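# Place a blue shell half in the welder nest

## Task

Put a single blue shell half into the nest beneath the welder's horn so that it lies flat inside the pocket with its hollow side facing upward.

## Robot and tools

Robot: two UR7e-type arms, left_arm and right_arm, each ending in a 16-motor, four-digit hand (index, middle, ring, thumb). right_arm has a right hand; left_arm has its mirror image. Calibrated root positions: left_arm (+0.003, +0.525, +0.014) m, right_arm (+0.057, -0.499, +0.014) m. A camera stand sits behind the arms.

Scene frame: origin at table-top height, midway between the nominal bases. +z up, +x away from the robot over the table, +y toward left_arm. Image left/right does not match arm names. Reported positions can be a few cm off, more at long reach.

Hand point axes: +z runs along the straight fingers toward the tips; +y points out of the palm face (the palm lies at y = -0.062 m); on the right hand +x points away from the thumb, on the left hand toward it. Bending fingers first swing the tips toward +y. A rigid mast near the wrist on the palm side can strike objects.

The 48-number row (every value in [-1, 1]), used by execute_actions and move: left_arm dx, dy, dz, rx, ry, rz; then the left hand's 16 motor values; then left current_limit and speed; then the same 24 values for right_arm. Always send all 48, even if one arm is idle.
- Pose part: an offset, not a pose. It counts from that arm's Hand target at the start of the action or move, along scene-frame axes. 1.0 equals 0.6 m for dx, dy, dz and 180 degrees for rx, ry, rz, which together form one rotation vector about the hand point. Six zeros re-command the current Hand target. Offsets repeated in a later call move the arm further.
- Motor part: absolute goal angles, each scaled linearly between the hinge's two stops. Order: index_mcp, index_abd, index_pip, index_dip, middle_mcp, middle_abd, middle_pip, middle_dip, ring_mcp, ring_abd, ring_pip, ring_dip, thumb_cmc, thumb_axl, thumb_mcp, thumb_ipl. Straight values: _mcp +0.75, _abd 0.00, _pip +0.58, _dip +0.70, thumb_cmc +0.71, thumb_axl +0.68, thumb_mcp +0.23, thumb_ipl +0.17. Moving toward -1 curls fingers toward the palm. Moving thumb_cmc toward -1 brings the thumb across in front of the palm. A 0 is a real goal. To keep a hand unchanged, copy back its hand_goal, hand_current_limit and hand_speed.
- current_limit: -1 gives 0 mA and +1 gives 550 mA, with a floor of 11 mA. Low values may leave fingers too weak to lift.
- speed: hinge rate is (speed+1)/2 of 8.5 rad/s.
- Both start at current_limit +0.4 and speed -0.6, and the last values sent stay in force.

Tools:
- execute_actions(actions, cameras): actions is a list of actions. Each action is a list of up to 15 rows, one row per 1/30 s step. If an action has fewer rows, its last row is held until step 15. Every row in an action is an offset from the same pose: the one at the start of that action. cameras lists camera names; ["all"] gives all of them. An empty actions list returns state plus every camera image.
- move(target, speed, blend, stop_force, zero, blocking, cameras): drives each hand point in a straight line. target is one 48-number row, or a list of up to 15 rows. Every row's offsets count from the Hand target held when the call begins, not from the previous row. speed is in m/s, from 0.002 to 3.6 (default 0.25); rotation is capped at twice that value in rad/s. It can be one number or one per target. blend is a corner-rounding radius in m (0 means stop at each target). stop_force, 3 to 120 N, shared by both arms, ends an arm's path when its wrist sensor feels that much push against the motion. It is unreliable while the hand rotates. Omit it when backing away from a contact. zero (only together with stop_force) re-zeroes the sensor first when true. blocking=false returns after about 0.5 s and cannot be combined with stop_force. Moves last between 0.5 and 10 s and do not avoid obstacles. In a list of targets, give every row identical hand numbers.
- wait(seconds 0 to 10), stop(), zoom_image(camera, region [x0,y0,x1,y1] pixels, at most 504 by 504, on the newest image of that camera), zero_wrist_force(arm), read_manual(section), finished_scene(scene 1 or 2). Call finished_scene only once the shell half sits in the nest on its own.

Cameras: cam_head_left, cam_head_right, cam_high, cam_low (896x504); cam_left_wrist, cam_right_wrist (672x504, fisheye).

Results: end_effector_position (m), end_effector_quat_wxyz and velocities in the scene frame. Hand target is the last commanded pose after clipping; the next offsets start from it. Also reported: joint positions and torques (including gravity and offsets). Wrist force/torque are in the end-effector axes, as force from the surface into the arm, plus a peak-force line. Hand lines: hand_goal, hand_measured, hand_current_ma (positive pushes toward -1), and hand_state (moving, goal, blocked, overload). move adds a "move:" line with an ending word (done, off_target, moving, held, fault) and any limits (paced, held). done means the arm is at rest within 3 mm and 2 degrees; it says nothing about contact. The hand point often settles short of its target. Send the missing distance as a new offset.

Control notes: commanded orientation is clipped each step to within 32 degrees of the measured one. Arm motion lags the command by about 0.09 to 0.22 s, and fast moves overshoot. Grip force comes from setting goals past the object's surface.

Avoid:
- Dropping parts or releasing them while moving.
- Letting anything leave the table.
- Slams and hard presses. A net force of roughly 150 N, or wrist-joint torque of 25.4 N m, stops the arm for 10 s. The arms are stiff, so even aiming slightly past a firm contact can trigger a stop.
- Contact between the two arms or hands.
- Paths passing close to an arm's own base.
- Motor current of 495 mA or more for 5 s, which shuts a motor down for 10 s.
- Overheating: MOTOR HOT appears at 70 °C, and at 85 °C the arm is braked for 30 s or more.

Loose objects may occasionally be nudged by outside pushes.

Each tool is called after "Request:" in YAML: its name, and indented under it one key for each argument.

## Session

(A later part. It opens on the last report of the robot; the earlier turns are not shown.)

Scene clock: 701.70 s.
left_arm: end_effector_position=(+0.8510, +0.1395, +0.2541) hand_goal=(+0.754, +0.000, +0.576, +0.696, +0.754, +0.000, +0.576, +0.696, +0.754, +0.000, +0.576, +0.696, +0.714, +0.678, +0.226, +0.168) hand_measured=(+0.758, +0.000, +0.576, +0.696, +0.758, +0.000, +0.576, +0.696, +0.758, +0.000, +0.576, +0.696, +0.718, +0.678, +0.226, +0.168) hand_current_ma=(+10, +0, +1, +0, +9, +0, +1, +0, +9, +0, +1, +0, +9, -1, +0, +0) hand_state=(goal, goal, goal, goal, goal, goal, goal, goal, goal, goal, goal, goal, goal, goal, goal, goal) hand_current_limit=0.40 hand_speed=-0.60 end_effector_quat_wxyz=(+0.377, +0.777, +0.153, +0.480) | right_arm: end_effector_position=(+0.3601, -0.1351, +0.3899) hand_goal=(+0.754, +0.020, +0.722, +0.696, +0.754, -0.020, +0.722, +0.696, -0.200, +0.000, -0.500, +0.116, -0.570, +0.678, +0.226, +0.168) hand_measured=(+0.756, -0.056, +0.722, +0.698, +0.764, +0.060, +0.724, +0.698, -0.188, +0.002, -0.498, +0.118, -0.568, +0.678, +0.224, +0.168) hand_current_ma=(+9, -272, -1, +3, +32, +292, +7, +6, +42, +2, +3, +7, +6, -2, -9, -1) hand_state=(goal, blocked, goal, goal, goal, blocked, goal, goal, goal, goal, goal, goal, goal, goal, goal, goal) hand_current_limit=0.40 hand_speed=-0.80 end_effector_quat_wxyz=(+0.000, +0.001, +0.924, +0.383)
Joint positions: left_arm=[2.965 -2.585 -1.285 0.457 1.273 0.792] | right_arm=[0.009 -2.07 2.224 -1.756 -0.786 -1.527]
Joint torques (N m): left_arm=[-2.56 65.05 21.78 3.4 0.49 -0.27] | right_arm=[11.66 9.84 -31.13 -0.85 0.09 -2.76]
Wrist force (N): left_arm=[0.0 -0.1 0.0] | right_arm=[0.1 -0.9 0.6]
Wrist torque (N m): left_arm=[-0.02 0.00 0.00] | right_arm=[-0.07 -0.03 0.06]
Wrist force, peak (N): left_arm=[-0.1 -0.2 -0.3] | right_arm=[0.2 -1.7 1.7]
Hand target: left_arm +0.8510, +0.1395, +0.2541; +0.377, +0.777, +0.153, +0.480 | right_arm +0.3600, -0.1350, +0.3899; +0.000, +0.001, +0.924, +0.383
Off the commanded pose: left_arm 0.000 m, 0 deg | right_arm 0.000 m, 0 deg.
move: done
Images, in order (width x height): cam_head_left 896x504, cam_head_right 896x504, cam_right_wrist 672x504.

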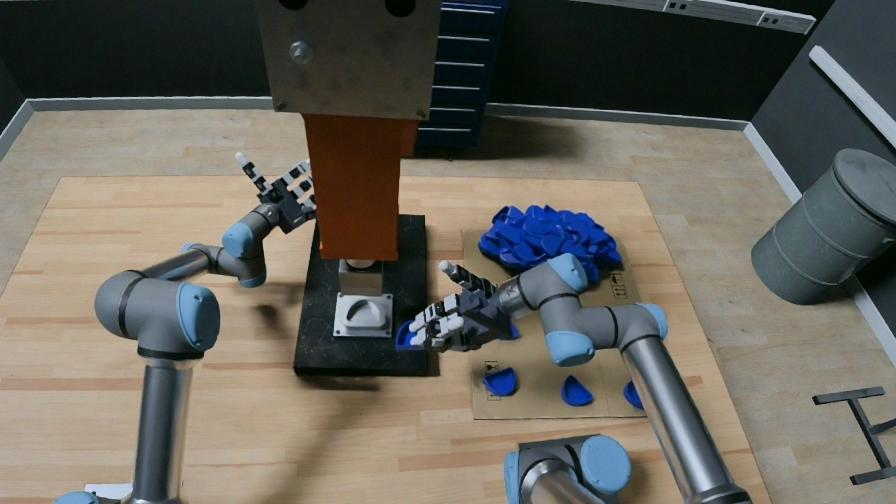

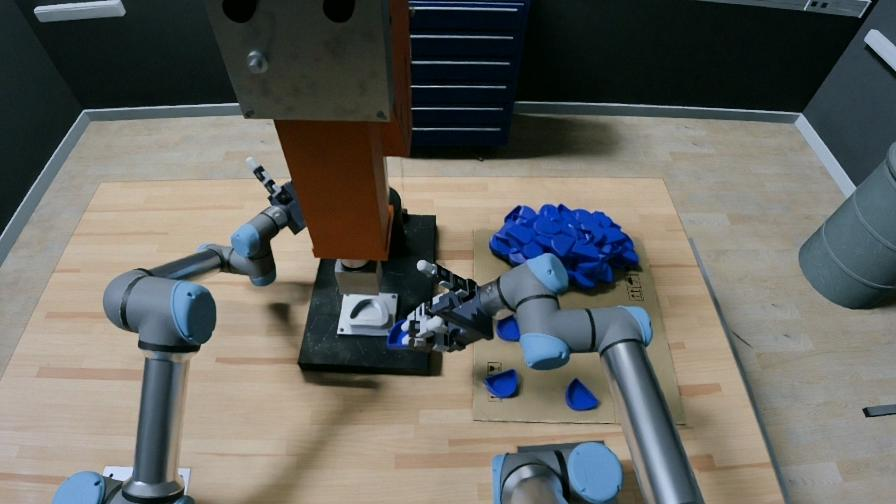

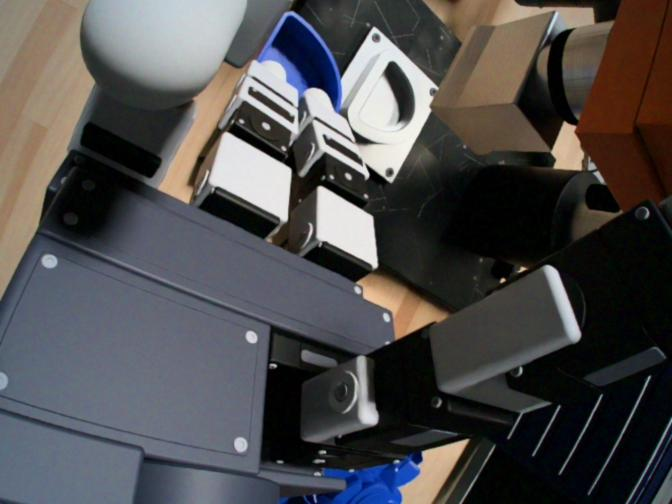

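Request:
move:
  target: [0,0,0,0,0,0,0.754,0,0.576,0.696,0.754,0,0.576,0.696,0.754,0,0.576,0.696,0.714,0.678,0.226,0.168,0.4,-0.6, 0.1,0,-0.183,0,0,0,0.754,0.02,0.7226,0.696,0.754,-0.02,0.7226,0.696,-0.2,0,-0.5,0.116,-0.571,0.678,0.226,0.168,0.4,-0.8]
  speed: 0.12
  cameras: ["cam_right_wrist","cam_head_left","cam_head_right"]

Request:
zoom_image:
  camera: "cam_right_wrist"
  region: [240, 0, 480, 180]

Scene clock: 742.10 s.
left_arm: end_effector_position=(+0.8510, +0.1395, +0.2541) hand_goal=(+0.754, +0.000, +0.576, +0.696, +0.754, +0.000, +0.576, +0.696, +0.754, +0.000, +0.576, +0.696, +0.714, +0.678, +0.226, +0.168) hand_measured=(+0.758, +0.000, +0.576, +0.696, +0.758, +0.000, +0.576, +0.696, +0.758, +0.000, +0.576, +0.696, +0.718, +0.678, +0.226, +0.168) hand_current_ma=(+10, +0, +1, +0, +9, +0, +1, +0, +9, +0, +1, +0, +9, -1, +0, +0) hand_state=(goal, goal, goal, goal, goal, goal, goal, goal, goal, goal, goal, goal, goal, goal, goal, goal) hand_current_limit=0.40 hand_speed=-0.60 end_effector_quat_wxyz=(+0.377, +0.777, +0.153, +0.480) | right_arm: end_effector_position=(+0.4200, -0.1350, +0.2802) hand_goal=(+0.754, +0.020, +0.722, +0.696, +0.754, -0.020, +0.722, +0.696, -0.200, +0.000, -0.500, +0.116, -0.570, +0.678, +0.226, +0.168) hand_measured=(+0.756, -0.056, +0.722, +0.698, +0.764, +0.060, +0.724, +0.698, -0.188, +0.002, -0.498, +0.118, -0.568, +0.678, +0.224, +0.168) hand_current_ma=(+9, -272, -1, +3, +32, +292, +7, +6, +42, +2, +3, +7, +6, -2, -9, -1) hand_state=(goal, blocked, goal, goal, goal, blocked, goal, goal, goal, goal, goal, goal, goal, goal, goal, goal) hand_current_limit=0.40 hand_speed=-0.80 end_effector_quat_wxyz=(+0.000, +0.001, +0.924, +0.383)
Joint positions: left_arm=[2.965 -2.585 -1.285 0.457 1.273 0.792] | right_arm=[0.004 -1.775 2.348 -2.169 -0.786 -1.534]
Joint torques (N m): left_arm=[-3.09 65.4 22.06 3.53 0.46 -0.3] | right_arm=[10.68 1.98 -14.41 -4.56 2.94 2.61]
Wrist force (N): left_arm=[-0.1 -0.1 0.1] | right_arm=[0.1 -1.0 0.6]
Wrist torque (N m): left_arm=[-0.02 0.01 -0.01] | right_arm=[-0.09 -0.05 -0.03]
Wrist force, peak (N): left_arm=[0.1 -0.3 0.0] | right_arm=[-0.2 -1.4 0.7]
Hand target: left_arm +0.8510, +0.1395, +0.2541; +0.377, +0.777, +0.153, +0.480 | right_arm +0.4200, -0.1350, +0.2801; +0.000, +0.001, +0.924, +0.383
Off the commanded pose: left_arm 0.000 m, 0 deg | right_arm 0.000 m, 0 deg.
move: done
Images, in order (width x height): cam_head_left 896x504, cam_head_right 896x504, cam_right_wrist 672x504.

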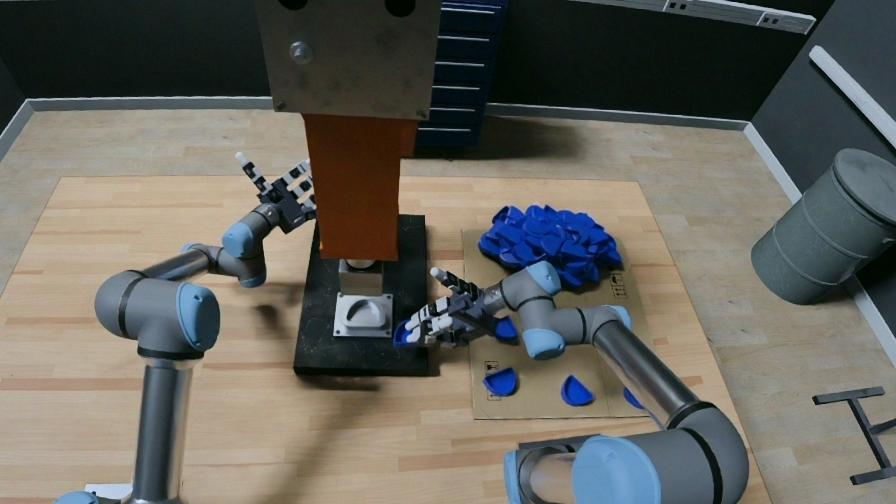

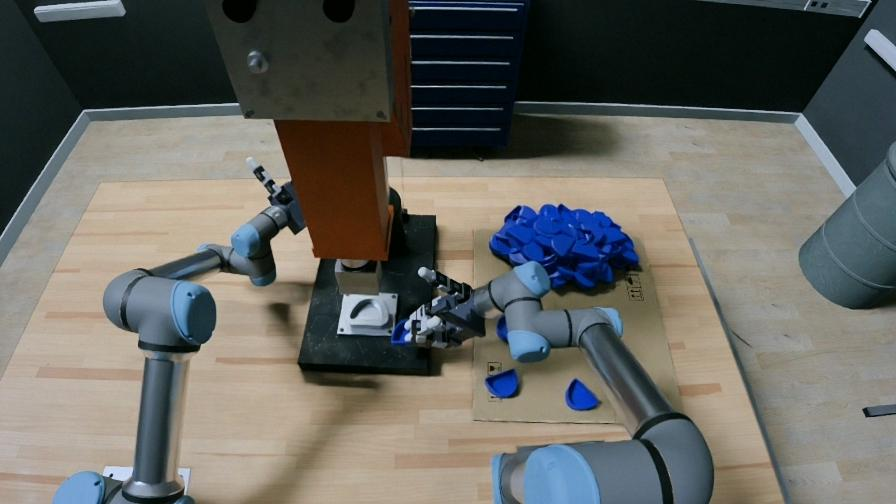

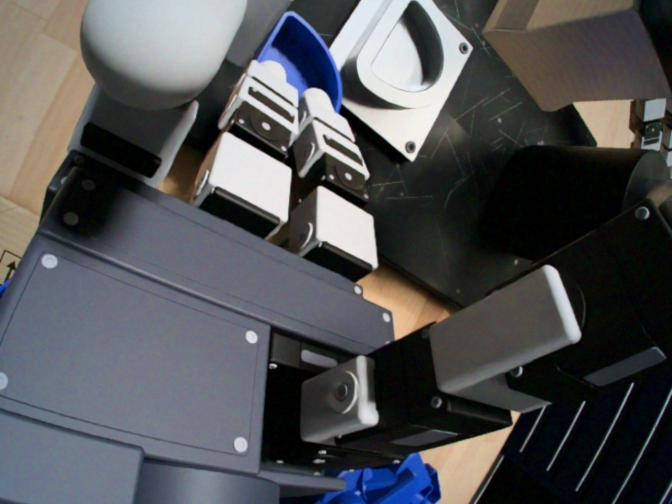

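Scaled by 2.100 from the camera's 672x504 image, which has a finer 960x720 frame.

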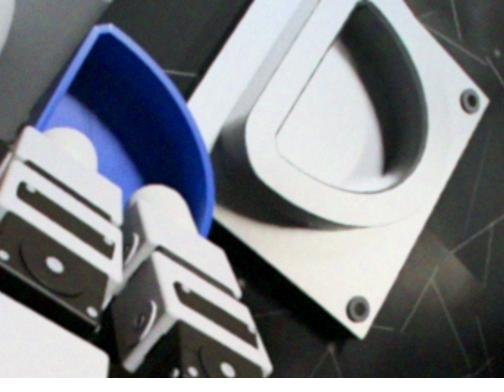

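Request:
move:
  target:
    - [0,0,0,0,0,0,0.754,0,0.576,0.696,0.754,0,0.576,0.696,0.754,0,0.576,0.696,0.714,0.678,0.226,0.168,0.4,-0.6, 0,-0.0383,-0.0878,0,0,0,0.754,0.02,0.7226,0.696,0.754,-0.02,0.7226,0.696,-0.2,0,-0.5,0.116,-0.571,0.678,0.226,0.168,0.4,-0.8]
    - [0,0,0,0,0,0,0.754,0,0.576,0.696,0.754,0,0.576,0.696,0.754,0,0.576,0.696,0.714,0.678,0.226,0.168,0.4,-0.6, 0.1617,-0.0383,-0.0878,0,0,0,0.754,0.02,0.7226,0.696,0.754,-0.02,0.7226,0.696,-0.2,0,-0.5,0.116,-0.571,0.678,0.226,0.168,0.4,-0.8]
  speed: 0.1
  blend: 0.01
  cameras: ["cam_right_wrist","cam_head_left","cam_head_right"]

Request:
zoom_image:
  camera: "cam_right_wrist"
  region: [240, 0, 480, 180]

Scene clock: 773.50 s.
left_arm: end_effector_position=(+0.8510, +0.1395, +0.2541) hand_goal=(+0.754, +0.000, +0.576, +0.696, +0.754, +0.000, +0.576, +0.696, +0.754, +0.000, +0.576, +0.696, +0.714, +0.678, +0.226, +0.168) hand_measured=(+0.758, +0.000, +0.576, +0.696, +0.758, +0.000, +0.576, +0.696, +0.758, +0.000, +0.576, +0.696, +0.718, +0.678, +0.226, +0.168) hand_current_ma=(+10, +0, +1, +0, +9, +0, +1, +0, +9, +0, +1, +0, +9, -1, +0, +0) hand_state=(goal, goal, goal, goal, goal, goal, goal, goal, goal, goal, goal, goal, goal, goal, goal, goal) hand_current_limit=0.40 hand_speed=-0.60 end_effector_quat_wxyz=(+0.377, +0.777, +0.153, +0.480) | right_arm: end_effector_position=(+0.5169, -0.1580, +0.2275) hand_goal=(+0.754, +0.020, +0.722, +0.696, +0.754, -0.020, +0.722, +0.696, -0.200, +0.000, -0.500, +0.116, -0.570, +0.678, +0.226, +0.168) hand_measured=(+0.756, -0.056, +0.722, +0.698, +0.764, +0.060, +0.724, +0.698, -0.188, +0.002, -0.498, +0.118, -0.568, +0.678, +0.224, +0.168) hand_current_ma=(+9, -272, -1, +3, +32, +291, +7, +6, +42, +2, +3, +7, +6, -2, -9, -1) hand_state=(goal, blocked, goal, goal, goal, blocked, goal, goal, goal, goal, goal, goal, goal, goal, goal, goal) hand_current_limit=0.40 hand_speed=-0.80 end_effector_quat_wxyz=(+0.000, +0.001, +0.924, +0.383)
Joint positions: left_arm=[2.965 -2.585 -1.285 0.457 1.273 0.792] | right_arm=[-0.054 -1.466 2.211 -2.283 -0.786 -1.617]
Joint torques (N m): left_arm=[-3.69 65.27 22.43 3.58 0.5 -0.35] | right_arm=[10.98 -9.44 -26.3 -4.59 2.79 2.57]
Wrist force (N): left_arm=[0.2 -0.2 -0.1] | right_arm=[0.1 -0.6 0.1]
Wrist torque (N m): left_arm=[-0.02 -0.02 0.02] | right_arm=[0.04 -0.05 -0.04]
Wrist force, peak (N): left_arm=[0.1 0.0 0.4] | right_arm=[0.2 -1.2 0.5]
Hand target: left_arm +0.8510, +0.1395, +0.2541; +0.377, +0.777, +0.153, +0.480 | right_arm +0.5170, -0.1580, +0.2275; +0.000, +0.001, +0.924, +0.383
Off the commanded pose: left_arm 0.000 m, 0 deg | right_arm 0.000 m, 0 deg.
move: done
Images, in order (width x height): cam_head_left 896x504, cam_head_right 896x504, cam_right_wrist 672x504.

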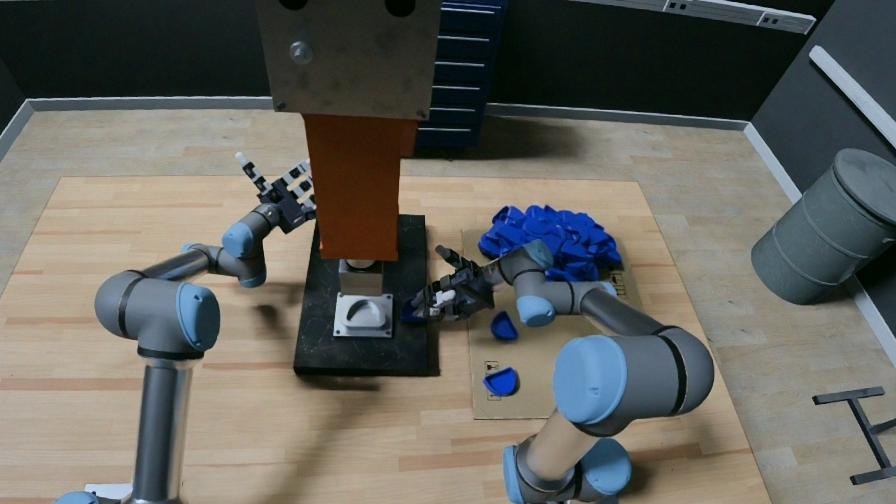

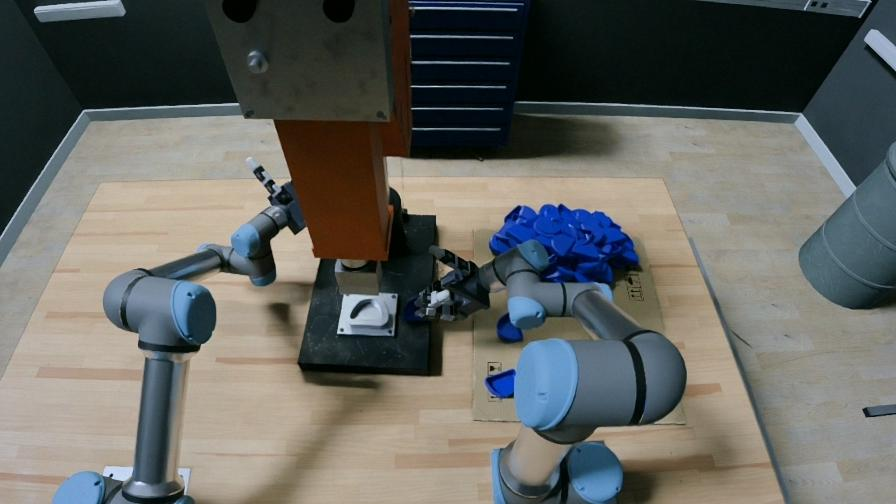

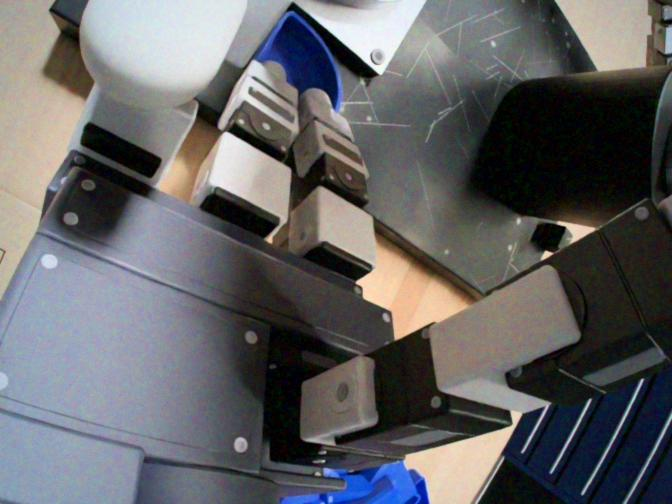

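Scaled by 2.100 from the camera's 672x504 image, which has a finer 960x720 frame.

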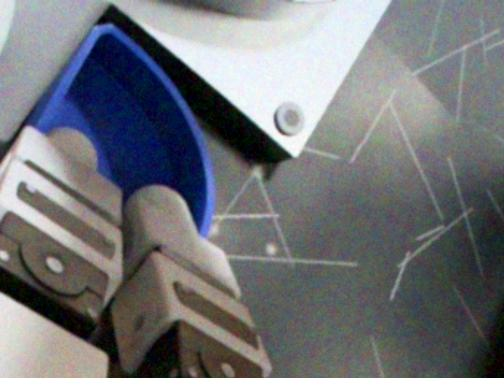

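Request:
move:
  target: [0,0,0,0,0,0,0.754,0,0.576,0.696,0.754,0,0.576,0.696,0.754,0,0.576,0.696,0.714,0.678,0.226,0.168,0.4,-0.6, 0,0,0.06,0,0,0,0.754,0.02,0.7226,0.696,0.754,-0.02,0.7226,0.696,-0.2,0,-0.5,0.116,0.714,0.678,0.226,0.168,0.4,-0.8]
  speed: 0.1

Request:
move:
  target: [0,0,0,0,0,0,0.754,0,0.576,0.696,0.754,0,0.576,0.696,0.754,0,0.576,0.696,0.714,0.678,0.226,0.168,0.4,-0.6, -0.0068,-0.0255,0.0358,0.0944,0,0,0.986,0.02,0.7226,0.696,0.986,-0.02,0.7226,0.696,-0.2,0,-0.5,0.116,0.714,0.678,0.226,0.168,0.4,-0.98]
  speed: 0.045
  cameras: ["cam_right_wrist","cam_head_left","cam_head_right"]

Request:
zoom_image:
  camera: "cam_right_wrist"
  region: [240, 0, 480, 180]

Scene clock: 915.33 s.
left_arm: end_effector_position=(+0.8510, +0.1395, +0.2541) hand_goal=(+0.754, +0.000, +0.576, +0.696, +0.754, +0.000, +0.576, +0.696, +0.754, +0.000, +0.576, +0.696, +0.714, +0.678, +0.226, +0.168) hand_measured=(+0.758, +0.000, +0.576, +0.696, +0.758, +0.000, +0.576, +0.696, +0.758, +0.000, +0.576, +0.696, +0.718, +0.678, +0.226, +0.168) hand_current_ma=(+10, +0, +1, +0, +9, +0, +1, +0, +9, +0, +1, +0, +9, -1, +0, +0) hand_state=(goal, goal, goal, goal, goal, goal, goal, goal, goal, goal, goal, goal, goal, goal, goal, goal) hand_current_limit=0.40 hand_speed=-0.60 end_effector_quat_wxyz=(+0.377, +0.777, +0.153, +0.480) | right_arm: end_effector_position=(+0.5170, -0.1580, +0.2635) hand_goal=(+0.754, +0.020, +0.722, +0.696, +0.754, -0.020, +0.722, +0.696, -0.200, +0.000, -0.500, +0.116, +0.714, +0.678, +0.226, +0.168) hand_measured=(+0.756, -0.056, +0.722, +0.698, +0.764, +0.060, +0.724, +0.698, -0.188, +0.002, -0.498, +0.118, +0.718, +0.678, +0.224, +0.168) hand_current_ma=(+9, -272, -1, +3, +32, +291, +7, +6, +42, +2, +3, +7, +10, -2, -9, -1) hand_state=(goal, blocked, goal, goal, goal, blocked, goal, goal, goal, goal, goal, goal, goal, goal, goal, goal) hand_current_limit=0.40 hand_speed=-0.80 end_effector_quat_wxyz=(+0.000, +0.001, +0.924, +0.383)
Joint positions: left_arm=[2.965 -2.585 -1.285 0.457 1.273 0.792] | right_arm=[-0.054 -1.532 2.164 -2.171 -0.786 -1.616]
Joint torques (N m): left_arm=[-4.06 65.52 22.65 3.66 0.54 -0.43] | right_arm=[-10.09 -35.65 -26.98 -1 0.08 -2.85]
Wrist force (N): left_arm=[-0.1 0.0 -0.1] | right_arm=[-0.2 -0.8 0.3]
Wrist torque (N m): left_arm=[-0.01 0.01 -0.01] | right_arm=[-0.05 0.02 0.06]
Wrist force, peak (N): left_arm=[0.0 -0.4 0.0] | right_arm=[0.1 -1.1 0.7]
Hand target: left_arm +0.8510, +0.1395, +0.2541; +0.377, +0.777, +0.153, +0.480 | right_arm +0.5170, -0.1580, +0.2635; +0.000, +0.001, +0.924, +0.383
Off the commanded pose: left_arm 0.000 m, 0 deg | right_arm 0.000 m, 0 deg.
move: done

Scene clock: 919.13 s.
left_arm: end_effector_position=(+0.8510, +0.1395, +0.2541) hand_goal=(+0.754, +0.000, +0.576, +0.696, +0.754, +0.000, +0.576, +0.696, +0.754, +0.000, +0.576, +0.696, +0.714, +0.678, +0.226, +0.168) hand_measured=(+0.758, +0.000, +0.576, +0.696, +0.758, +0.000, +0.576, +0.696, +0.758, +0.000, +0.576, +0.696, +0.718, +0.678, +0.226, +0.168) hand_current_ma=(+10, +0, +1, +0, +9, +0, +1, +0, +9, +0, +1, +0, +9, -1, +0, +0) hand_state=(goal, goal, goal, goal, goal, goal, goal, goal, goal, goal, goal, goal, goal, goal, goal, goal) hand_current_limit=0.40 hand_speed=-0.60 end_effector_quat_wxyz=(+0.377, +0.777, +0.153, +0.480) | right_arm: end_effector_position=(+0.5130, -0.1733, +0.2849) hand_goal=(+0.986, +0.020, +0.722, +0.696, +0.986, -0.020, +0.722, +0.696, -0.200, +0.000, -0.500, +0.116, +0.714, +0.678, +0.226, +0.168) hand_measured=(+0.988, -0.056, +0.722, +0.698, +0.994, +0.060, +0.724, +0.698, -0.188, +0.002, -0.498, +0.118, +0.718, +0.678, +0.224, +0.168) hand_current_ma=(+6, -272, -1, +3, +28, +291, +7, +6, +42, +2, +3, +7, +14, -2, -9, -1) hand_state=(goal, blocked, goal, goal, goal, blocked, goal, goal, goal, goal, goal, goal, goal, goal, goal, goal) hand_current_limit=0.40 hand_speed=-0.98 end_effector_quat_wxyz=(+0.000, +0.001, +0.857, +0.515)
Joint positions: left_arm=[2.965 -2.585 -1.285 0.457 1.273 0.792] | right_arm=[-0.137 -1.5 2.229 -2.085 -0.502 -1.814]
Joint torques (N m): left_arm=[-4.1 66.32 22.47 3.68 0.57 -0.34] | right_arm=[-10.13 -7.92 -11.65 -0.86 3.26 -2.92]
Wrist force (N): left_arm=[-0.1 0.0 -0.2] | right_arm=[0.5 -1.0 -0.1]
Wrist torque (N m): left_arm=[0.01 0.00 -0.01] | right_arm=[-0.10 -0.07 0.10]
Wrist force, peak (N): left_arm=[-0.2 -0.2 0.0] | right_arm=[0.3 -1.3 -0.1]
Hand target: left_arm +0.8510, +0.1395, +0.2541; +0.377, +0.777, +0.153, +0.480 | right_arm +0.5130, -0.1733, +0.2849; +0.000, +0.001, +0.857, +0.515
Off the commanded pose: left_arm 0.000 m, 0 deg | right_arm 0.000 m, 0 deg.
move: done
Images, in order (width x height): cam_head_left 896x504, cam_head_right 896x504, cam_right_wrist 672x504.

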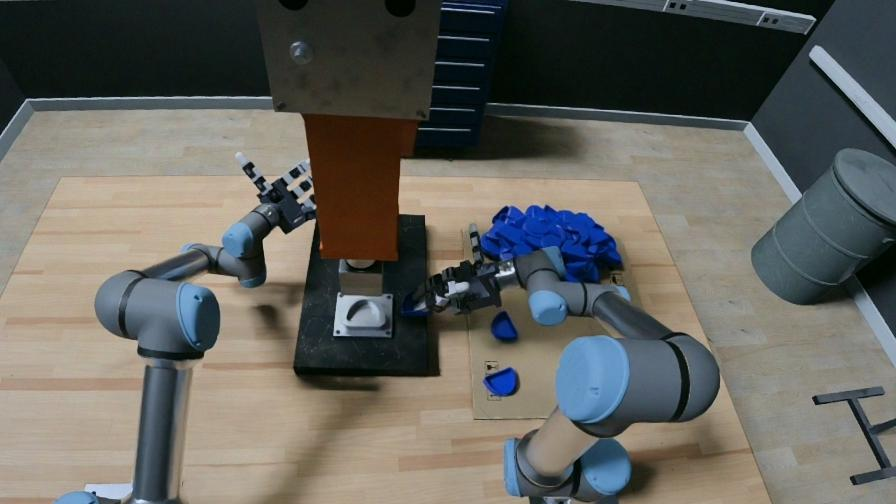

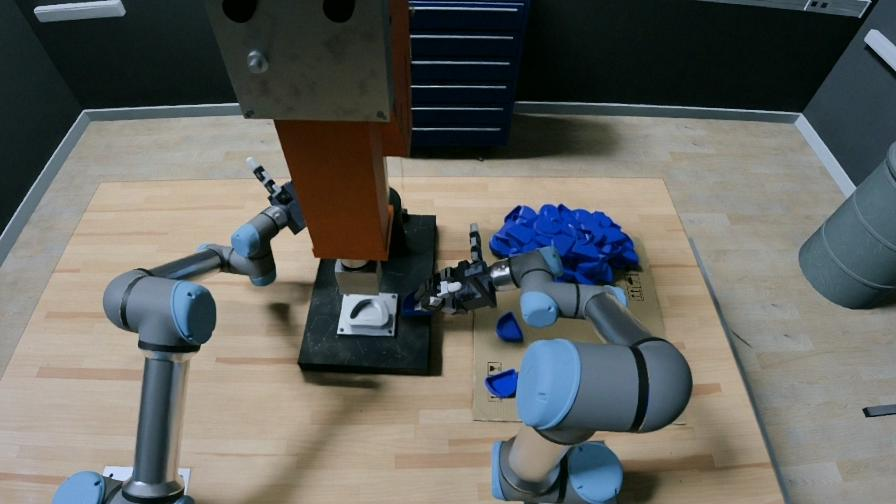

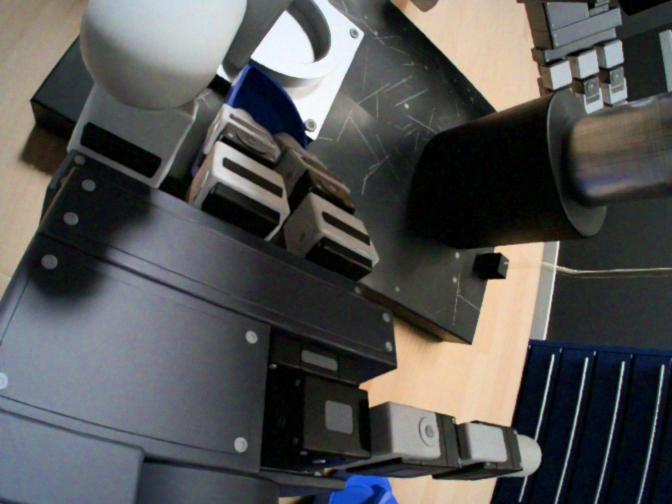

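Scaled by 2.100 from the camera's 672x504 image, which has a finer 960x720 frame.

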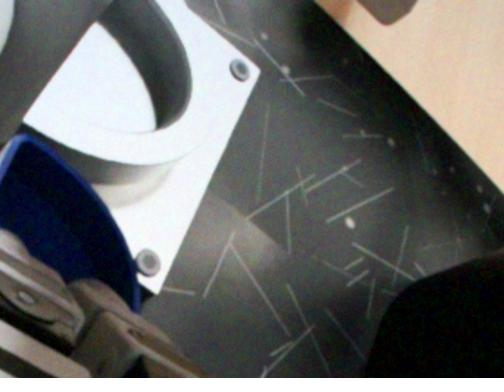

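Request:
zoom_image:
  camera: "cam_right_wrist"
  region: [235, 0, 375, 150]

Scaled by 3.360 from the camera's 672x504 image, which has a finer 960x720 frame.

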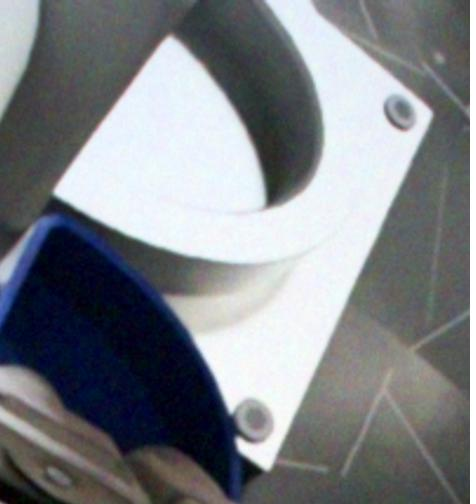

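Request:
move:
  target: [0,0,0,0,0,0,0.754,0,0.576,0.696,0.754,0,0.576,0.696,0.754,0,0.576,0.696,0.714,0.678,0.226,0.168,0.4,-0.6, -0.17,0.03,0,0,0,0,0.986,0.02,0.7226,0.696,0.986,-0.02,0.7226,0.696,-0.2,0,-0.5,0.116,0.714,0.678,0.226,0.168,0.4,-0.98]
  speed: 0.12
  cameras: ["cam_right_wrist"]

Request:
zoom_image:
  camera: "cam_right_wrist"
  region: [330, 0, 450, 120]

Request:
zoom_image:
  camera: "cam_right_wrist"
  region: [210, 40, 330, 160]

Scene clock: 973.57 s.
left_arm: end_effector_position=(+0.8510, +0.1395, +0.2541) hand_goal=(+0.754, +0.000, +0.576, +0.696, +0.754, +0.000, +0.576, +0.696, +0.754, +0.000, +0.576, +0.696, +0.714, +0.678, +0.226, +0.168) hand_measured=(+0.758, +0.000, +0.576, +0.696, +0.758, +0.000, +0.576, +0.696, +0.758, +0.000, +0.576, +0.696, +0.718, +0.678, +0.226, +0.168) hand_current_ma=(+10, +0, +1, +0, +9, +0, +1, +0, +9, +0, +1, +0, +9, -1, +0, +0) hand_state=(goal, goal, goal, goal, goal, goal, goal, goal, goal, goal, goal, goal, goal, goal, goal, goal) hand_current_limit=0.40 hand_speed=-0.60 end_effector_quat_wxyz=(+0.377, +0.777, +0.153, +0.480) | right_arm: end_effector_position=(+0.4111, -0.1553, +0.2849) hand_goal=(+0.986, +0.020, +0.722, +0.696, +0.986, -0.020, +0.722, +0.696, -0.200, +0.000, -0.500, +0.116, +0.714, +0.678, +0.226, +0.168) hand_measured=(+0.988, -0.056, +0.722, +0.698, +0.994, +0.060, +0.724, +0.698, -0.188, +0.002, -0.498, +0.118, +0.718, +0.678, +0.224, +0.168) hand_current_ma=(+7, -272, -1, +3, +29, +291, +7, +6, +42, +2, +3, +7, +15, -2, -9, -1) hand_state=(goal, blocked, goal, goal, goal, blocked, goal, goal, goal, goal, goal, goal, goal, goal, goal, goal) hand_current_limit=0.40 hand_speed=-0.98 end_effector_quat_wxyz=(+0.000, +0.001, +0.857, +0.515)
Joint positions: left_arm=[2.965 -2.585 -1.285 0.457 1.273 0.792] | right_arm=[-0.119 -1.744 2.466 -2.111 -0.498 -1.776]
Joint torques (N m): left_arm=[-4.45 65.74 23.13 3.83 0.55 -0.31] | right_arm=[-8.95 -25.11 -11.33 -0.83 0.07 -2.55]
Wrist force (N): left_arm=[0.0 0.0 0.0] | right_arm=[-0.1 -1.1 -0.2]
Wrist torque (N m): left_arm=[0.00 -0.01 0.00] | right_arm=[-0.12 0.02 0.04]
Wrist force, peak (N): left_arm=[-0.2 -0.3 0.1] | right_arm=[0.1 -1.6 -0.1]
Hand target: left_arm +0.8510, +0.1395, +0.2541; +0.377, +0.777, +0.153, +0.480 | right_arm +0.4110, -0.1553, +0.2849; +0.000, +0.001, +0.857, +0.515
Off the commanded pose: left_arm 0.000 m, 0 deg | right_arm 0.000 m, 0 deg.
move: done
Images, in order (width x height): cam_right_wrist 672x504.

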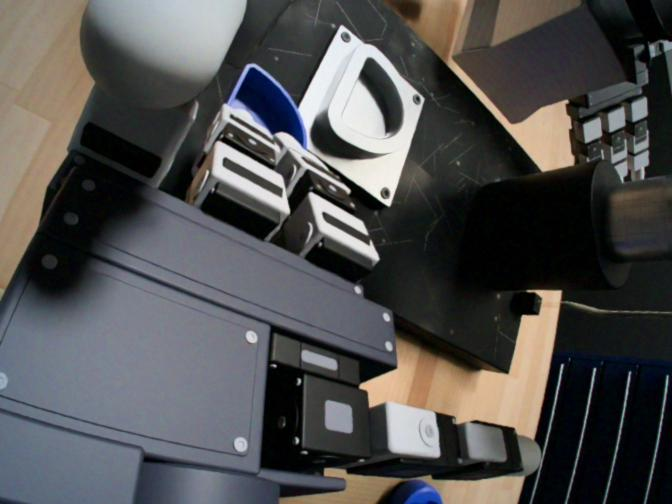

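Scaled by 4.200 from the camera's 672x504 image, which has a finer 960x720 frame.

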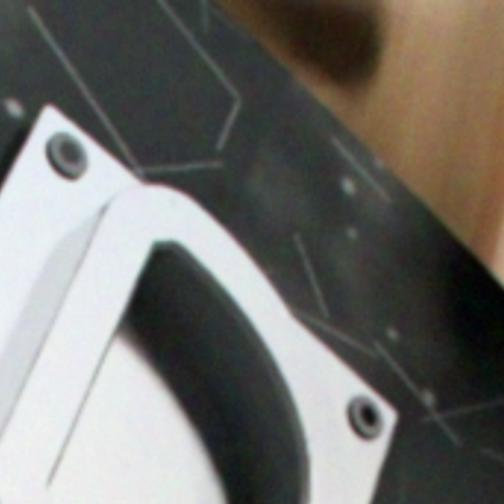

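Scaled by 4.200 from the camera's 672x504 image, which has a finer 960x720 frame.

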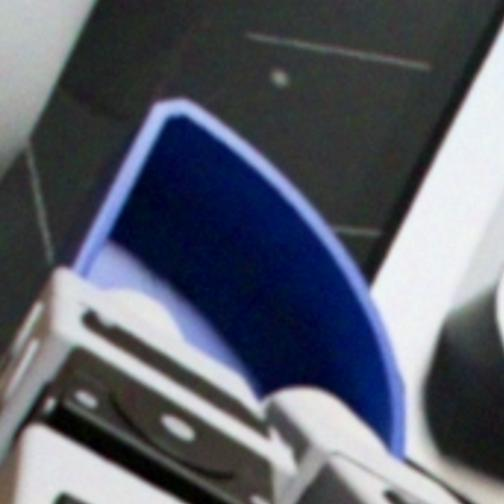

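Request:
zoom_image:
  camera: "cam_right_wrist"
  region: [300, 80, 420, 200]

Request:
zoom_image:
  camera: "cam_right_wrist"
  region: [300, 20, 440, 160]

Scaled by 4.200 from the camera's 672x504 image, which has a finer 960x720 frame.

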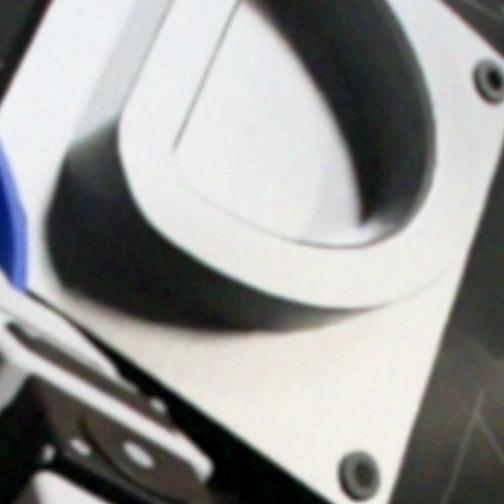

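Scaled by 3.600 from the camera's 672x504 image, which has a finer 960x720 frame.

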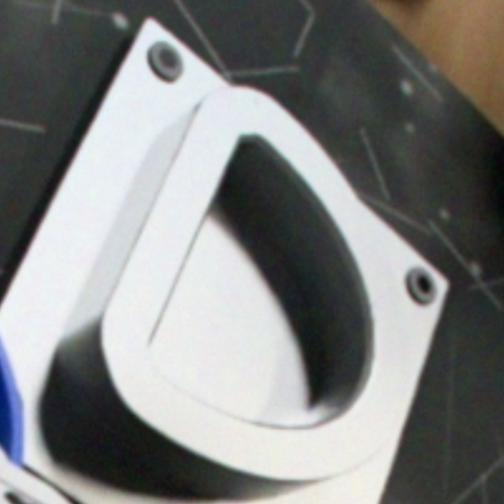

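Request:
move:
  target:
    - [0,0,0,0,0,0,0.754,0,0.576,0.696,0.754,0,0.576,0.696,0.754,0,0.576,0.696,0.714,0.678,0.226,0.168,0.4,-0.6, 0.1658,0,-0.0165,0,0,-0.0111,0.986,0.02,0.7226,0.696,0.986,-0.02,0.7226,0.696,-0.2,0,-0.5,0.116,0.714,0.678,0.226,0.168,0.4,-0.98]
    - [0,0,0,0,0,0,0.754,0,0.576,0.696,0.754,0,0.576,0.696,0.754,0,0.576,0.696,0.714,0.678,0.226,0.168,0.4,-0.6, 0.1658,0.12,-0.0165,0,0,-0.0111,0.986,0.02,0.7226,0.696,0.986,-0.02,0.7226,0.696,-0.2,0,-0.5,0.116,0.714,0.678,0.226,0.168,0.4,-0.98]
  speed: 0.1
  blend: 0.01
  cameras: ["cam_right_wrist","cam_head_left","cam_head_right","cam_low"]

Request:
zoom_image:
  camera: "cam_right_wrist"
  region: [200, 20, 340, 160]

Scene clock: 1072.37 s.
left_arm: end_effector_position=(+0.8510, +0.1395, +0.2541) hand_goal=(+0.754, +0.000, +0.576, +0.696, +0.754, +0.000, +0.576, +0.696, +0.754, +0.000, +0.576, +0.696, +0.714, +0.678, +0.226, +0.168) hand_measured=(+0.758, +0.000, +0.576, +0.696, +0.758, +0.000, +0.576, +0.696, +0.758, +0.000, +0.576, +0.696, +0.718, +0.678, +0.226, +0.168) hand_current_ma=(+10, +0, +1, +0, +9, +0, +1, +0, +9, +0, +1, +0, +9, -1, +0, +0) hand_state=(goal, goal, goal, goal, goal, goal, goal, goal, goal, goal, goal, goal, goal, goal, goal, goal) hand_current_limit=0.40 hand_speed=-0.60 end_effector_quat_wxyz=(+0.377, +0.777, +0.153, +0.480) | right_arm: end_effector_position=(+0.5104, -0.0833, +0.2751) hand_goal=(+0.986, +0.020, +0.722, +0.696, +0.986, -0.020, +0.722, +0.696, -0.200, +0.000, -0.500, +0.116, +0.714, +0.678, +0.226, +0.168) hand_measured=(+0.988, -0.056, +0.722, +0.698, +0.994, +0.060, +0.724, +0.698, -0.188, +0.002, -0.498, +0.118, +0.718, +0.678, +0.224, +0.168) hand_current_ma=(+7, -272, -1, +3, +30, +291, +7, +6, +42, +2, +3, +7, +15, -2, -9, -1) hand_state=(goal, blocked, goal, goal, goal, blocked, goal, goal, goal, goal, goal, goal, goal, goal, goal, goal) hand_current_limit=0.40 hand_speed=-0.98 end_effector_quat_wxyz=(+0.009, +0.016, +0.857, +0.515)
Joint positions: left_arm=[2.965 -2.585 -1.285 0.457 1.273 0.792] | right_arm=[0.075 -1.346 2.243 -2.708 -0.505 -1.297]
Joint torques (N m): left_arm=[-4.21 66.86 23.91 3.75 0.76 -0.47] | right_arm=[10.21 -13.41 -22.75 -4.78 0.11 2.65]
Wrist force (N): left_arm=[0.2 -0.1 0.1] | right_arm=[0.3 -1.2 0.2]
Wrist torque (N m): left_arm=[-0.02 -0.02 0.01] | right_arm=[-0.20 -0.01 0.00]
Wrist force, peak (N): left_arm=[0.0 -0.3 -0.1] | right_arm=[-0.3 -1.4 -0.6]
Hand target: left_arm +0.8510, +0.1395, +0.2541; +0.377, +0.777, +0.153, +0.480 | right_arm +0.5104, -0.0833, +0.2750; +0.009, +0.016, +0.857, +0.515
Off the commanded pose: left_arm 0.000 m, 0 deg | right_arm 0.000 m, 0 deg.
move: done
Images, in order (width x height): cam_head_left 896x504, cam_head_right 896x504, cam_low 896x504, cam_right_wrist 672x504.

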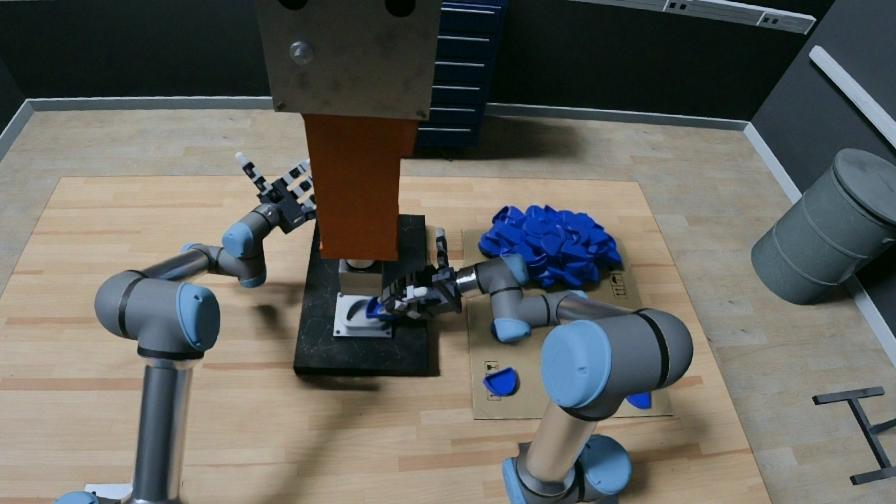

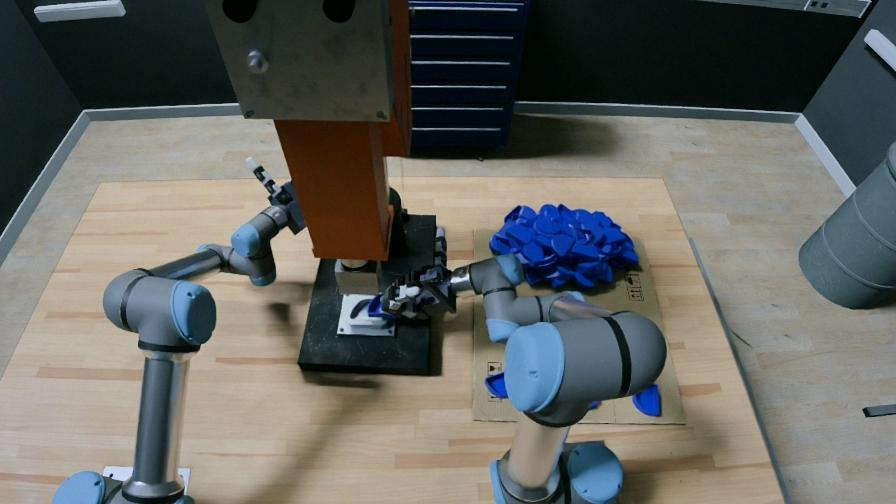

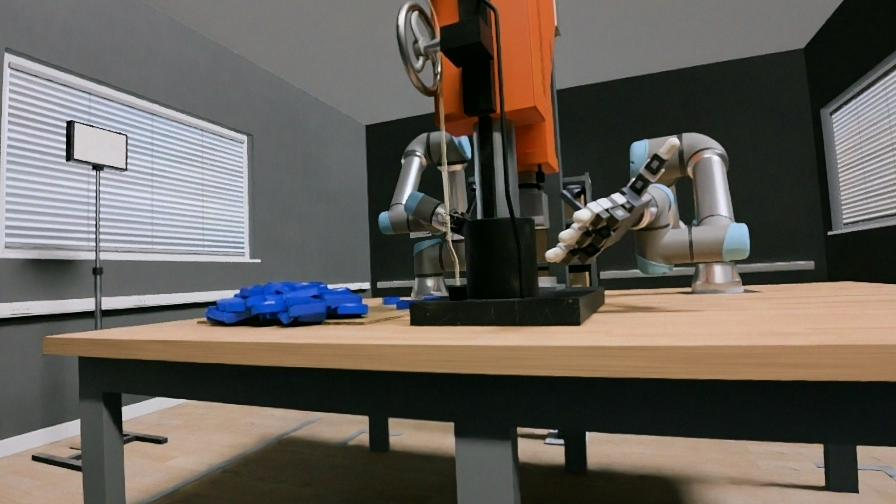

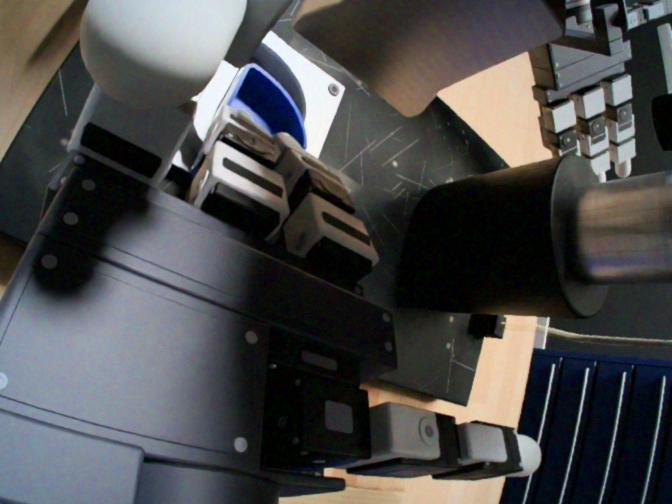

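Scaled by 3.600 from the camera's 672x504 image, which has a finer 960x720 frame.

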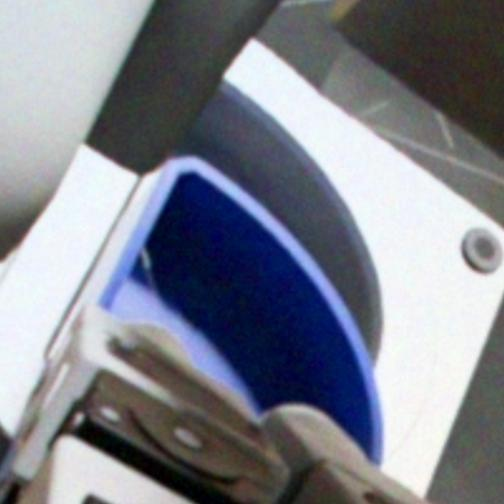

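Request:
move:
  target: [0,0,0,0,0,0,0.754,0,0.576,0.696,0.754,0,0.576,0.696,0.754,0,0.576,0.696,0.714,0.678,0.226,0.168,0.4,-0.6, 0.001,0.0705,0,0,0,0,0.986,0.02,0.7226,0.696,0.986,-0.02,0.7226,0.696,-0.2,0,-0.5,0.116,0.714,0.678,0.226,0.168,0.4,-0.98]
  speed: 0.06
  cameras: ["cam_right_wrist","cam_head_left","cam_head_right"]

Request:
zoom_image:
  camera: "cam_right_wrist"
  region: [200, 20, 340, 160]

Request:
zoom_image:
  camera: "cam_head_left"
  region: [310, 250, 430, 350]

Request:
zoom_image:
  camera: "cam_head_right"
  region: [310, 250, 430, 350]

Scene clock: 1097.43 s.
left_arm: end_effector_position=(+0.8510, +0.1395, +0.2541) hand_goal=(+0.754, +0.000, +0.576, +0.696, +0.754, +0.000, +0.576, +0.696, +0.754, +0.000, +0.576, +0.696, +0.714, +0.678, +0.226, +0.168) hand_measured=(+0.758, +0.000, +0.576, +0.696, +0.758, +0.000, +0.576, +0.696, +0.758, +0.000, +0.576, +0.696, +0.718, +0.678, +0.226, +0.168) hand_current_ma=(+10, +0, +1, +0, +9, +0, +1, +0, +9, +0, +1, +0, +9, -1, +0, +0) hand_state=(goal, goal, goal, goal, goal, goal, goal, goal, goal, goal, goal, goal, goal, goal, goal, goal) hand_current_limit=0.40 hand_speed=-0.60 end_effector_quat_wxyz=(+0.377, +0.777, +0.153, +0.480) | right_arm: end_effector_position=(+0.5110, -0.0410, +0.2750) hand_goal=(+0.986, +0.020, +0.722, +0.696, +0.986, -0.020, +0.722, +0.696, -0.200, +0.000, -0.500, +0.116, +0.714, +0.678, +0.226, +0.168) hand_measured=(+0.988, -0.056, +0.722, +0.698, +0.994, +0.060, +0.724, +0.698, -0.188, +0.002, -0.498, +0.118, +0.718, +0.678, +0.224, +0.168) hand_current_ma=(+7, -272, -1, +3, +30, +291, +7, +6, +42, +2, +3, +7, +15, -2, -9, -1) hand_state=(goal, blocked, goal, goal, goal, blocked, goal, goal, goal, goal, goal, goal, goal, goal, goal, goal) hand_current_limit=0.40 hand_speed=-0.98 end_effector_quat_wxyz=(+0.009, +0.016, +0.857, +0.515) end_effector_velocity=(+0.000, +0.001, -0.001) end_effector_angular_velocity=(+0.000, +0.000, +0.000)
Joint positions: left_arm=[2.965 -2.585 -1.285 0.457 1.273 0.792] | right_arm=[0.169 -1.268 2.191 -2.89 -0.534 -1.117]
Joint velocities: left_arm=[within noise] | right_arm=[0.002 0.003 -0.001 -0.005 -0.001 0.003]
Joint torques (N m): left_arm=[-4.95 67.31 23.38 3.95 0.71 -0.45] | right_arm=[11.01 -15.77 -22.75 -4.98 0.05 2.34]
Wrist force (N): left_arm=[-0.1 0.0 0.0] | right_arm=[0.4 -1.2 0.1]
Wrist torque (N m): left_arm=[-0.01 0.01 -0.01] | right_arm=[-0.15 -0.04 0.01]
Wrist force, peak (N): left_arm=[0.2 -0.3 -0.3] | right_arm=[0.3 -1.5 0.6]
Hand target: left_arm +0.8510, +0.1395, +0.2541; +0.377, +0.777, +0.153, +0.480 | right_arm +0.5110, -0.0410, +0.2750; +0.009, +0.016, +0.857, +0.515
Off the commanded pose: left_arm 0.000 m, 0 deg | right_arm 0.000 m, 0 deg.
move: done
Images, in order (width x height): cam_head_left 896x504, cam_head_right 896x504, cam_right_wrist 672x504.

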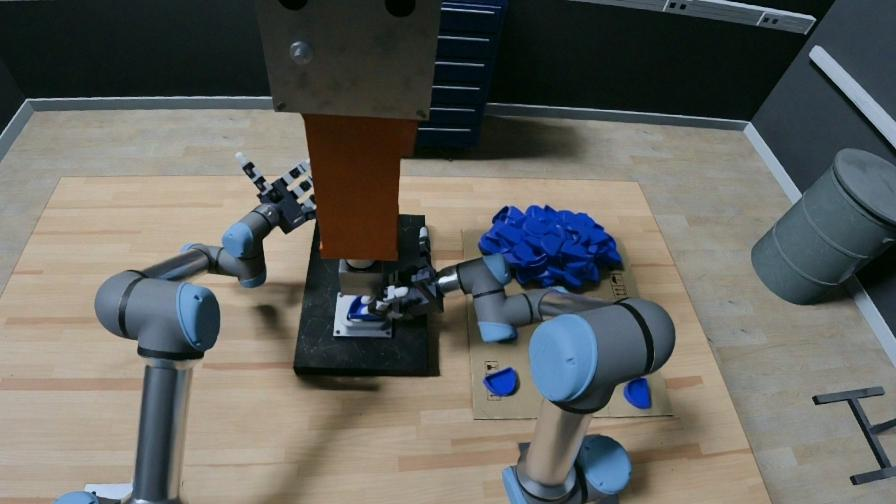

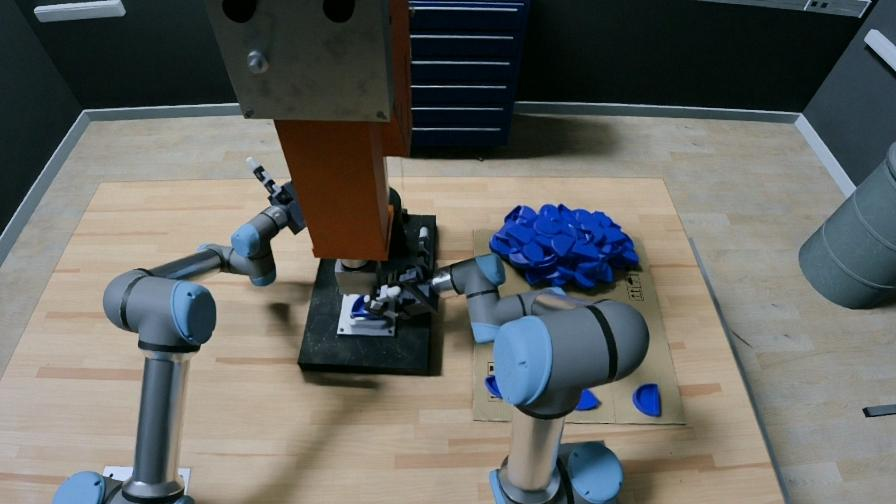

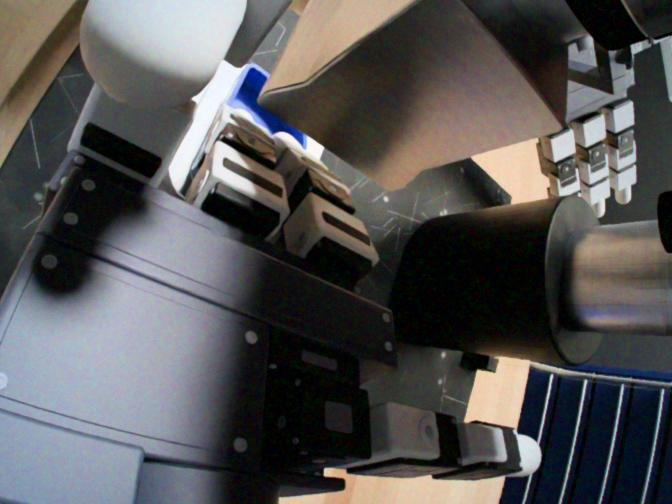

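Scaled by 3.600 from the camera's 672x504 image, which has a finer 960x720 frame.

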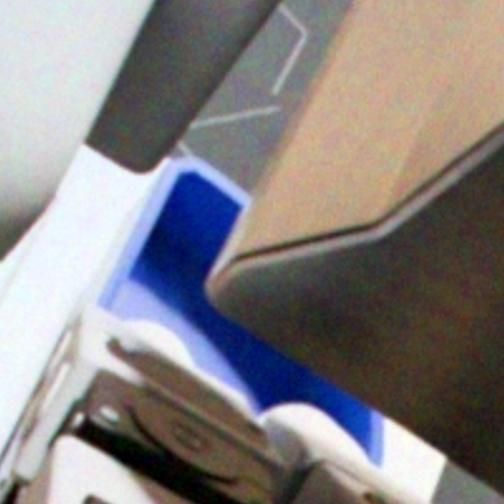

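Scaled by 4.200 from the camera's 896x504 image, which has a finer 1280x720 frame.

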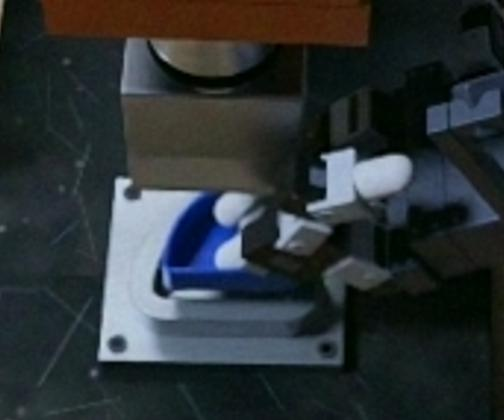

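Scaled by 4.200 from the camera's 896x504 image, which has a finer 1280x720 frame.

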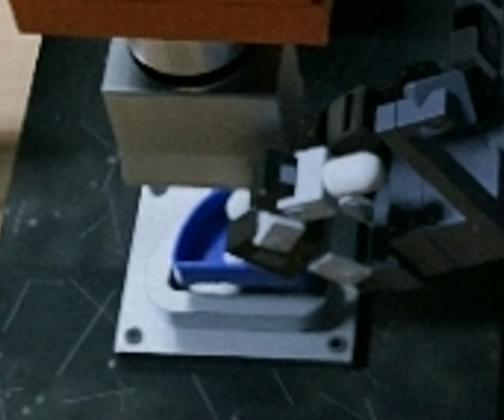

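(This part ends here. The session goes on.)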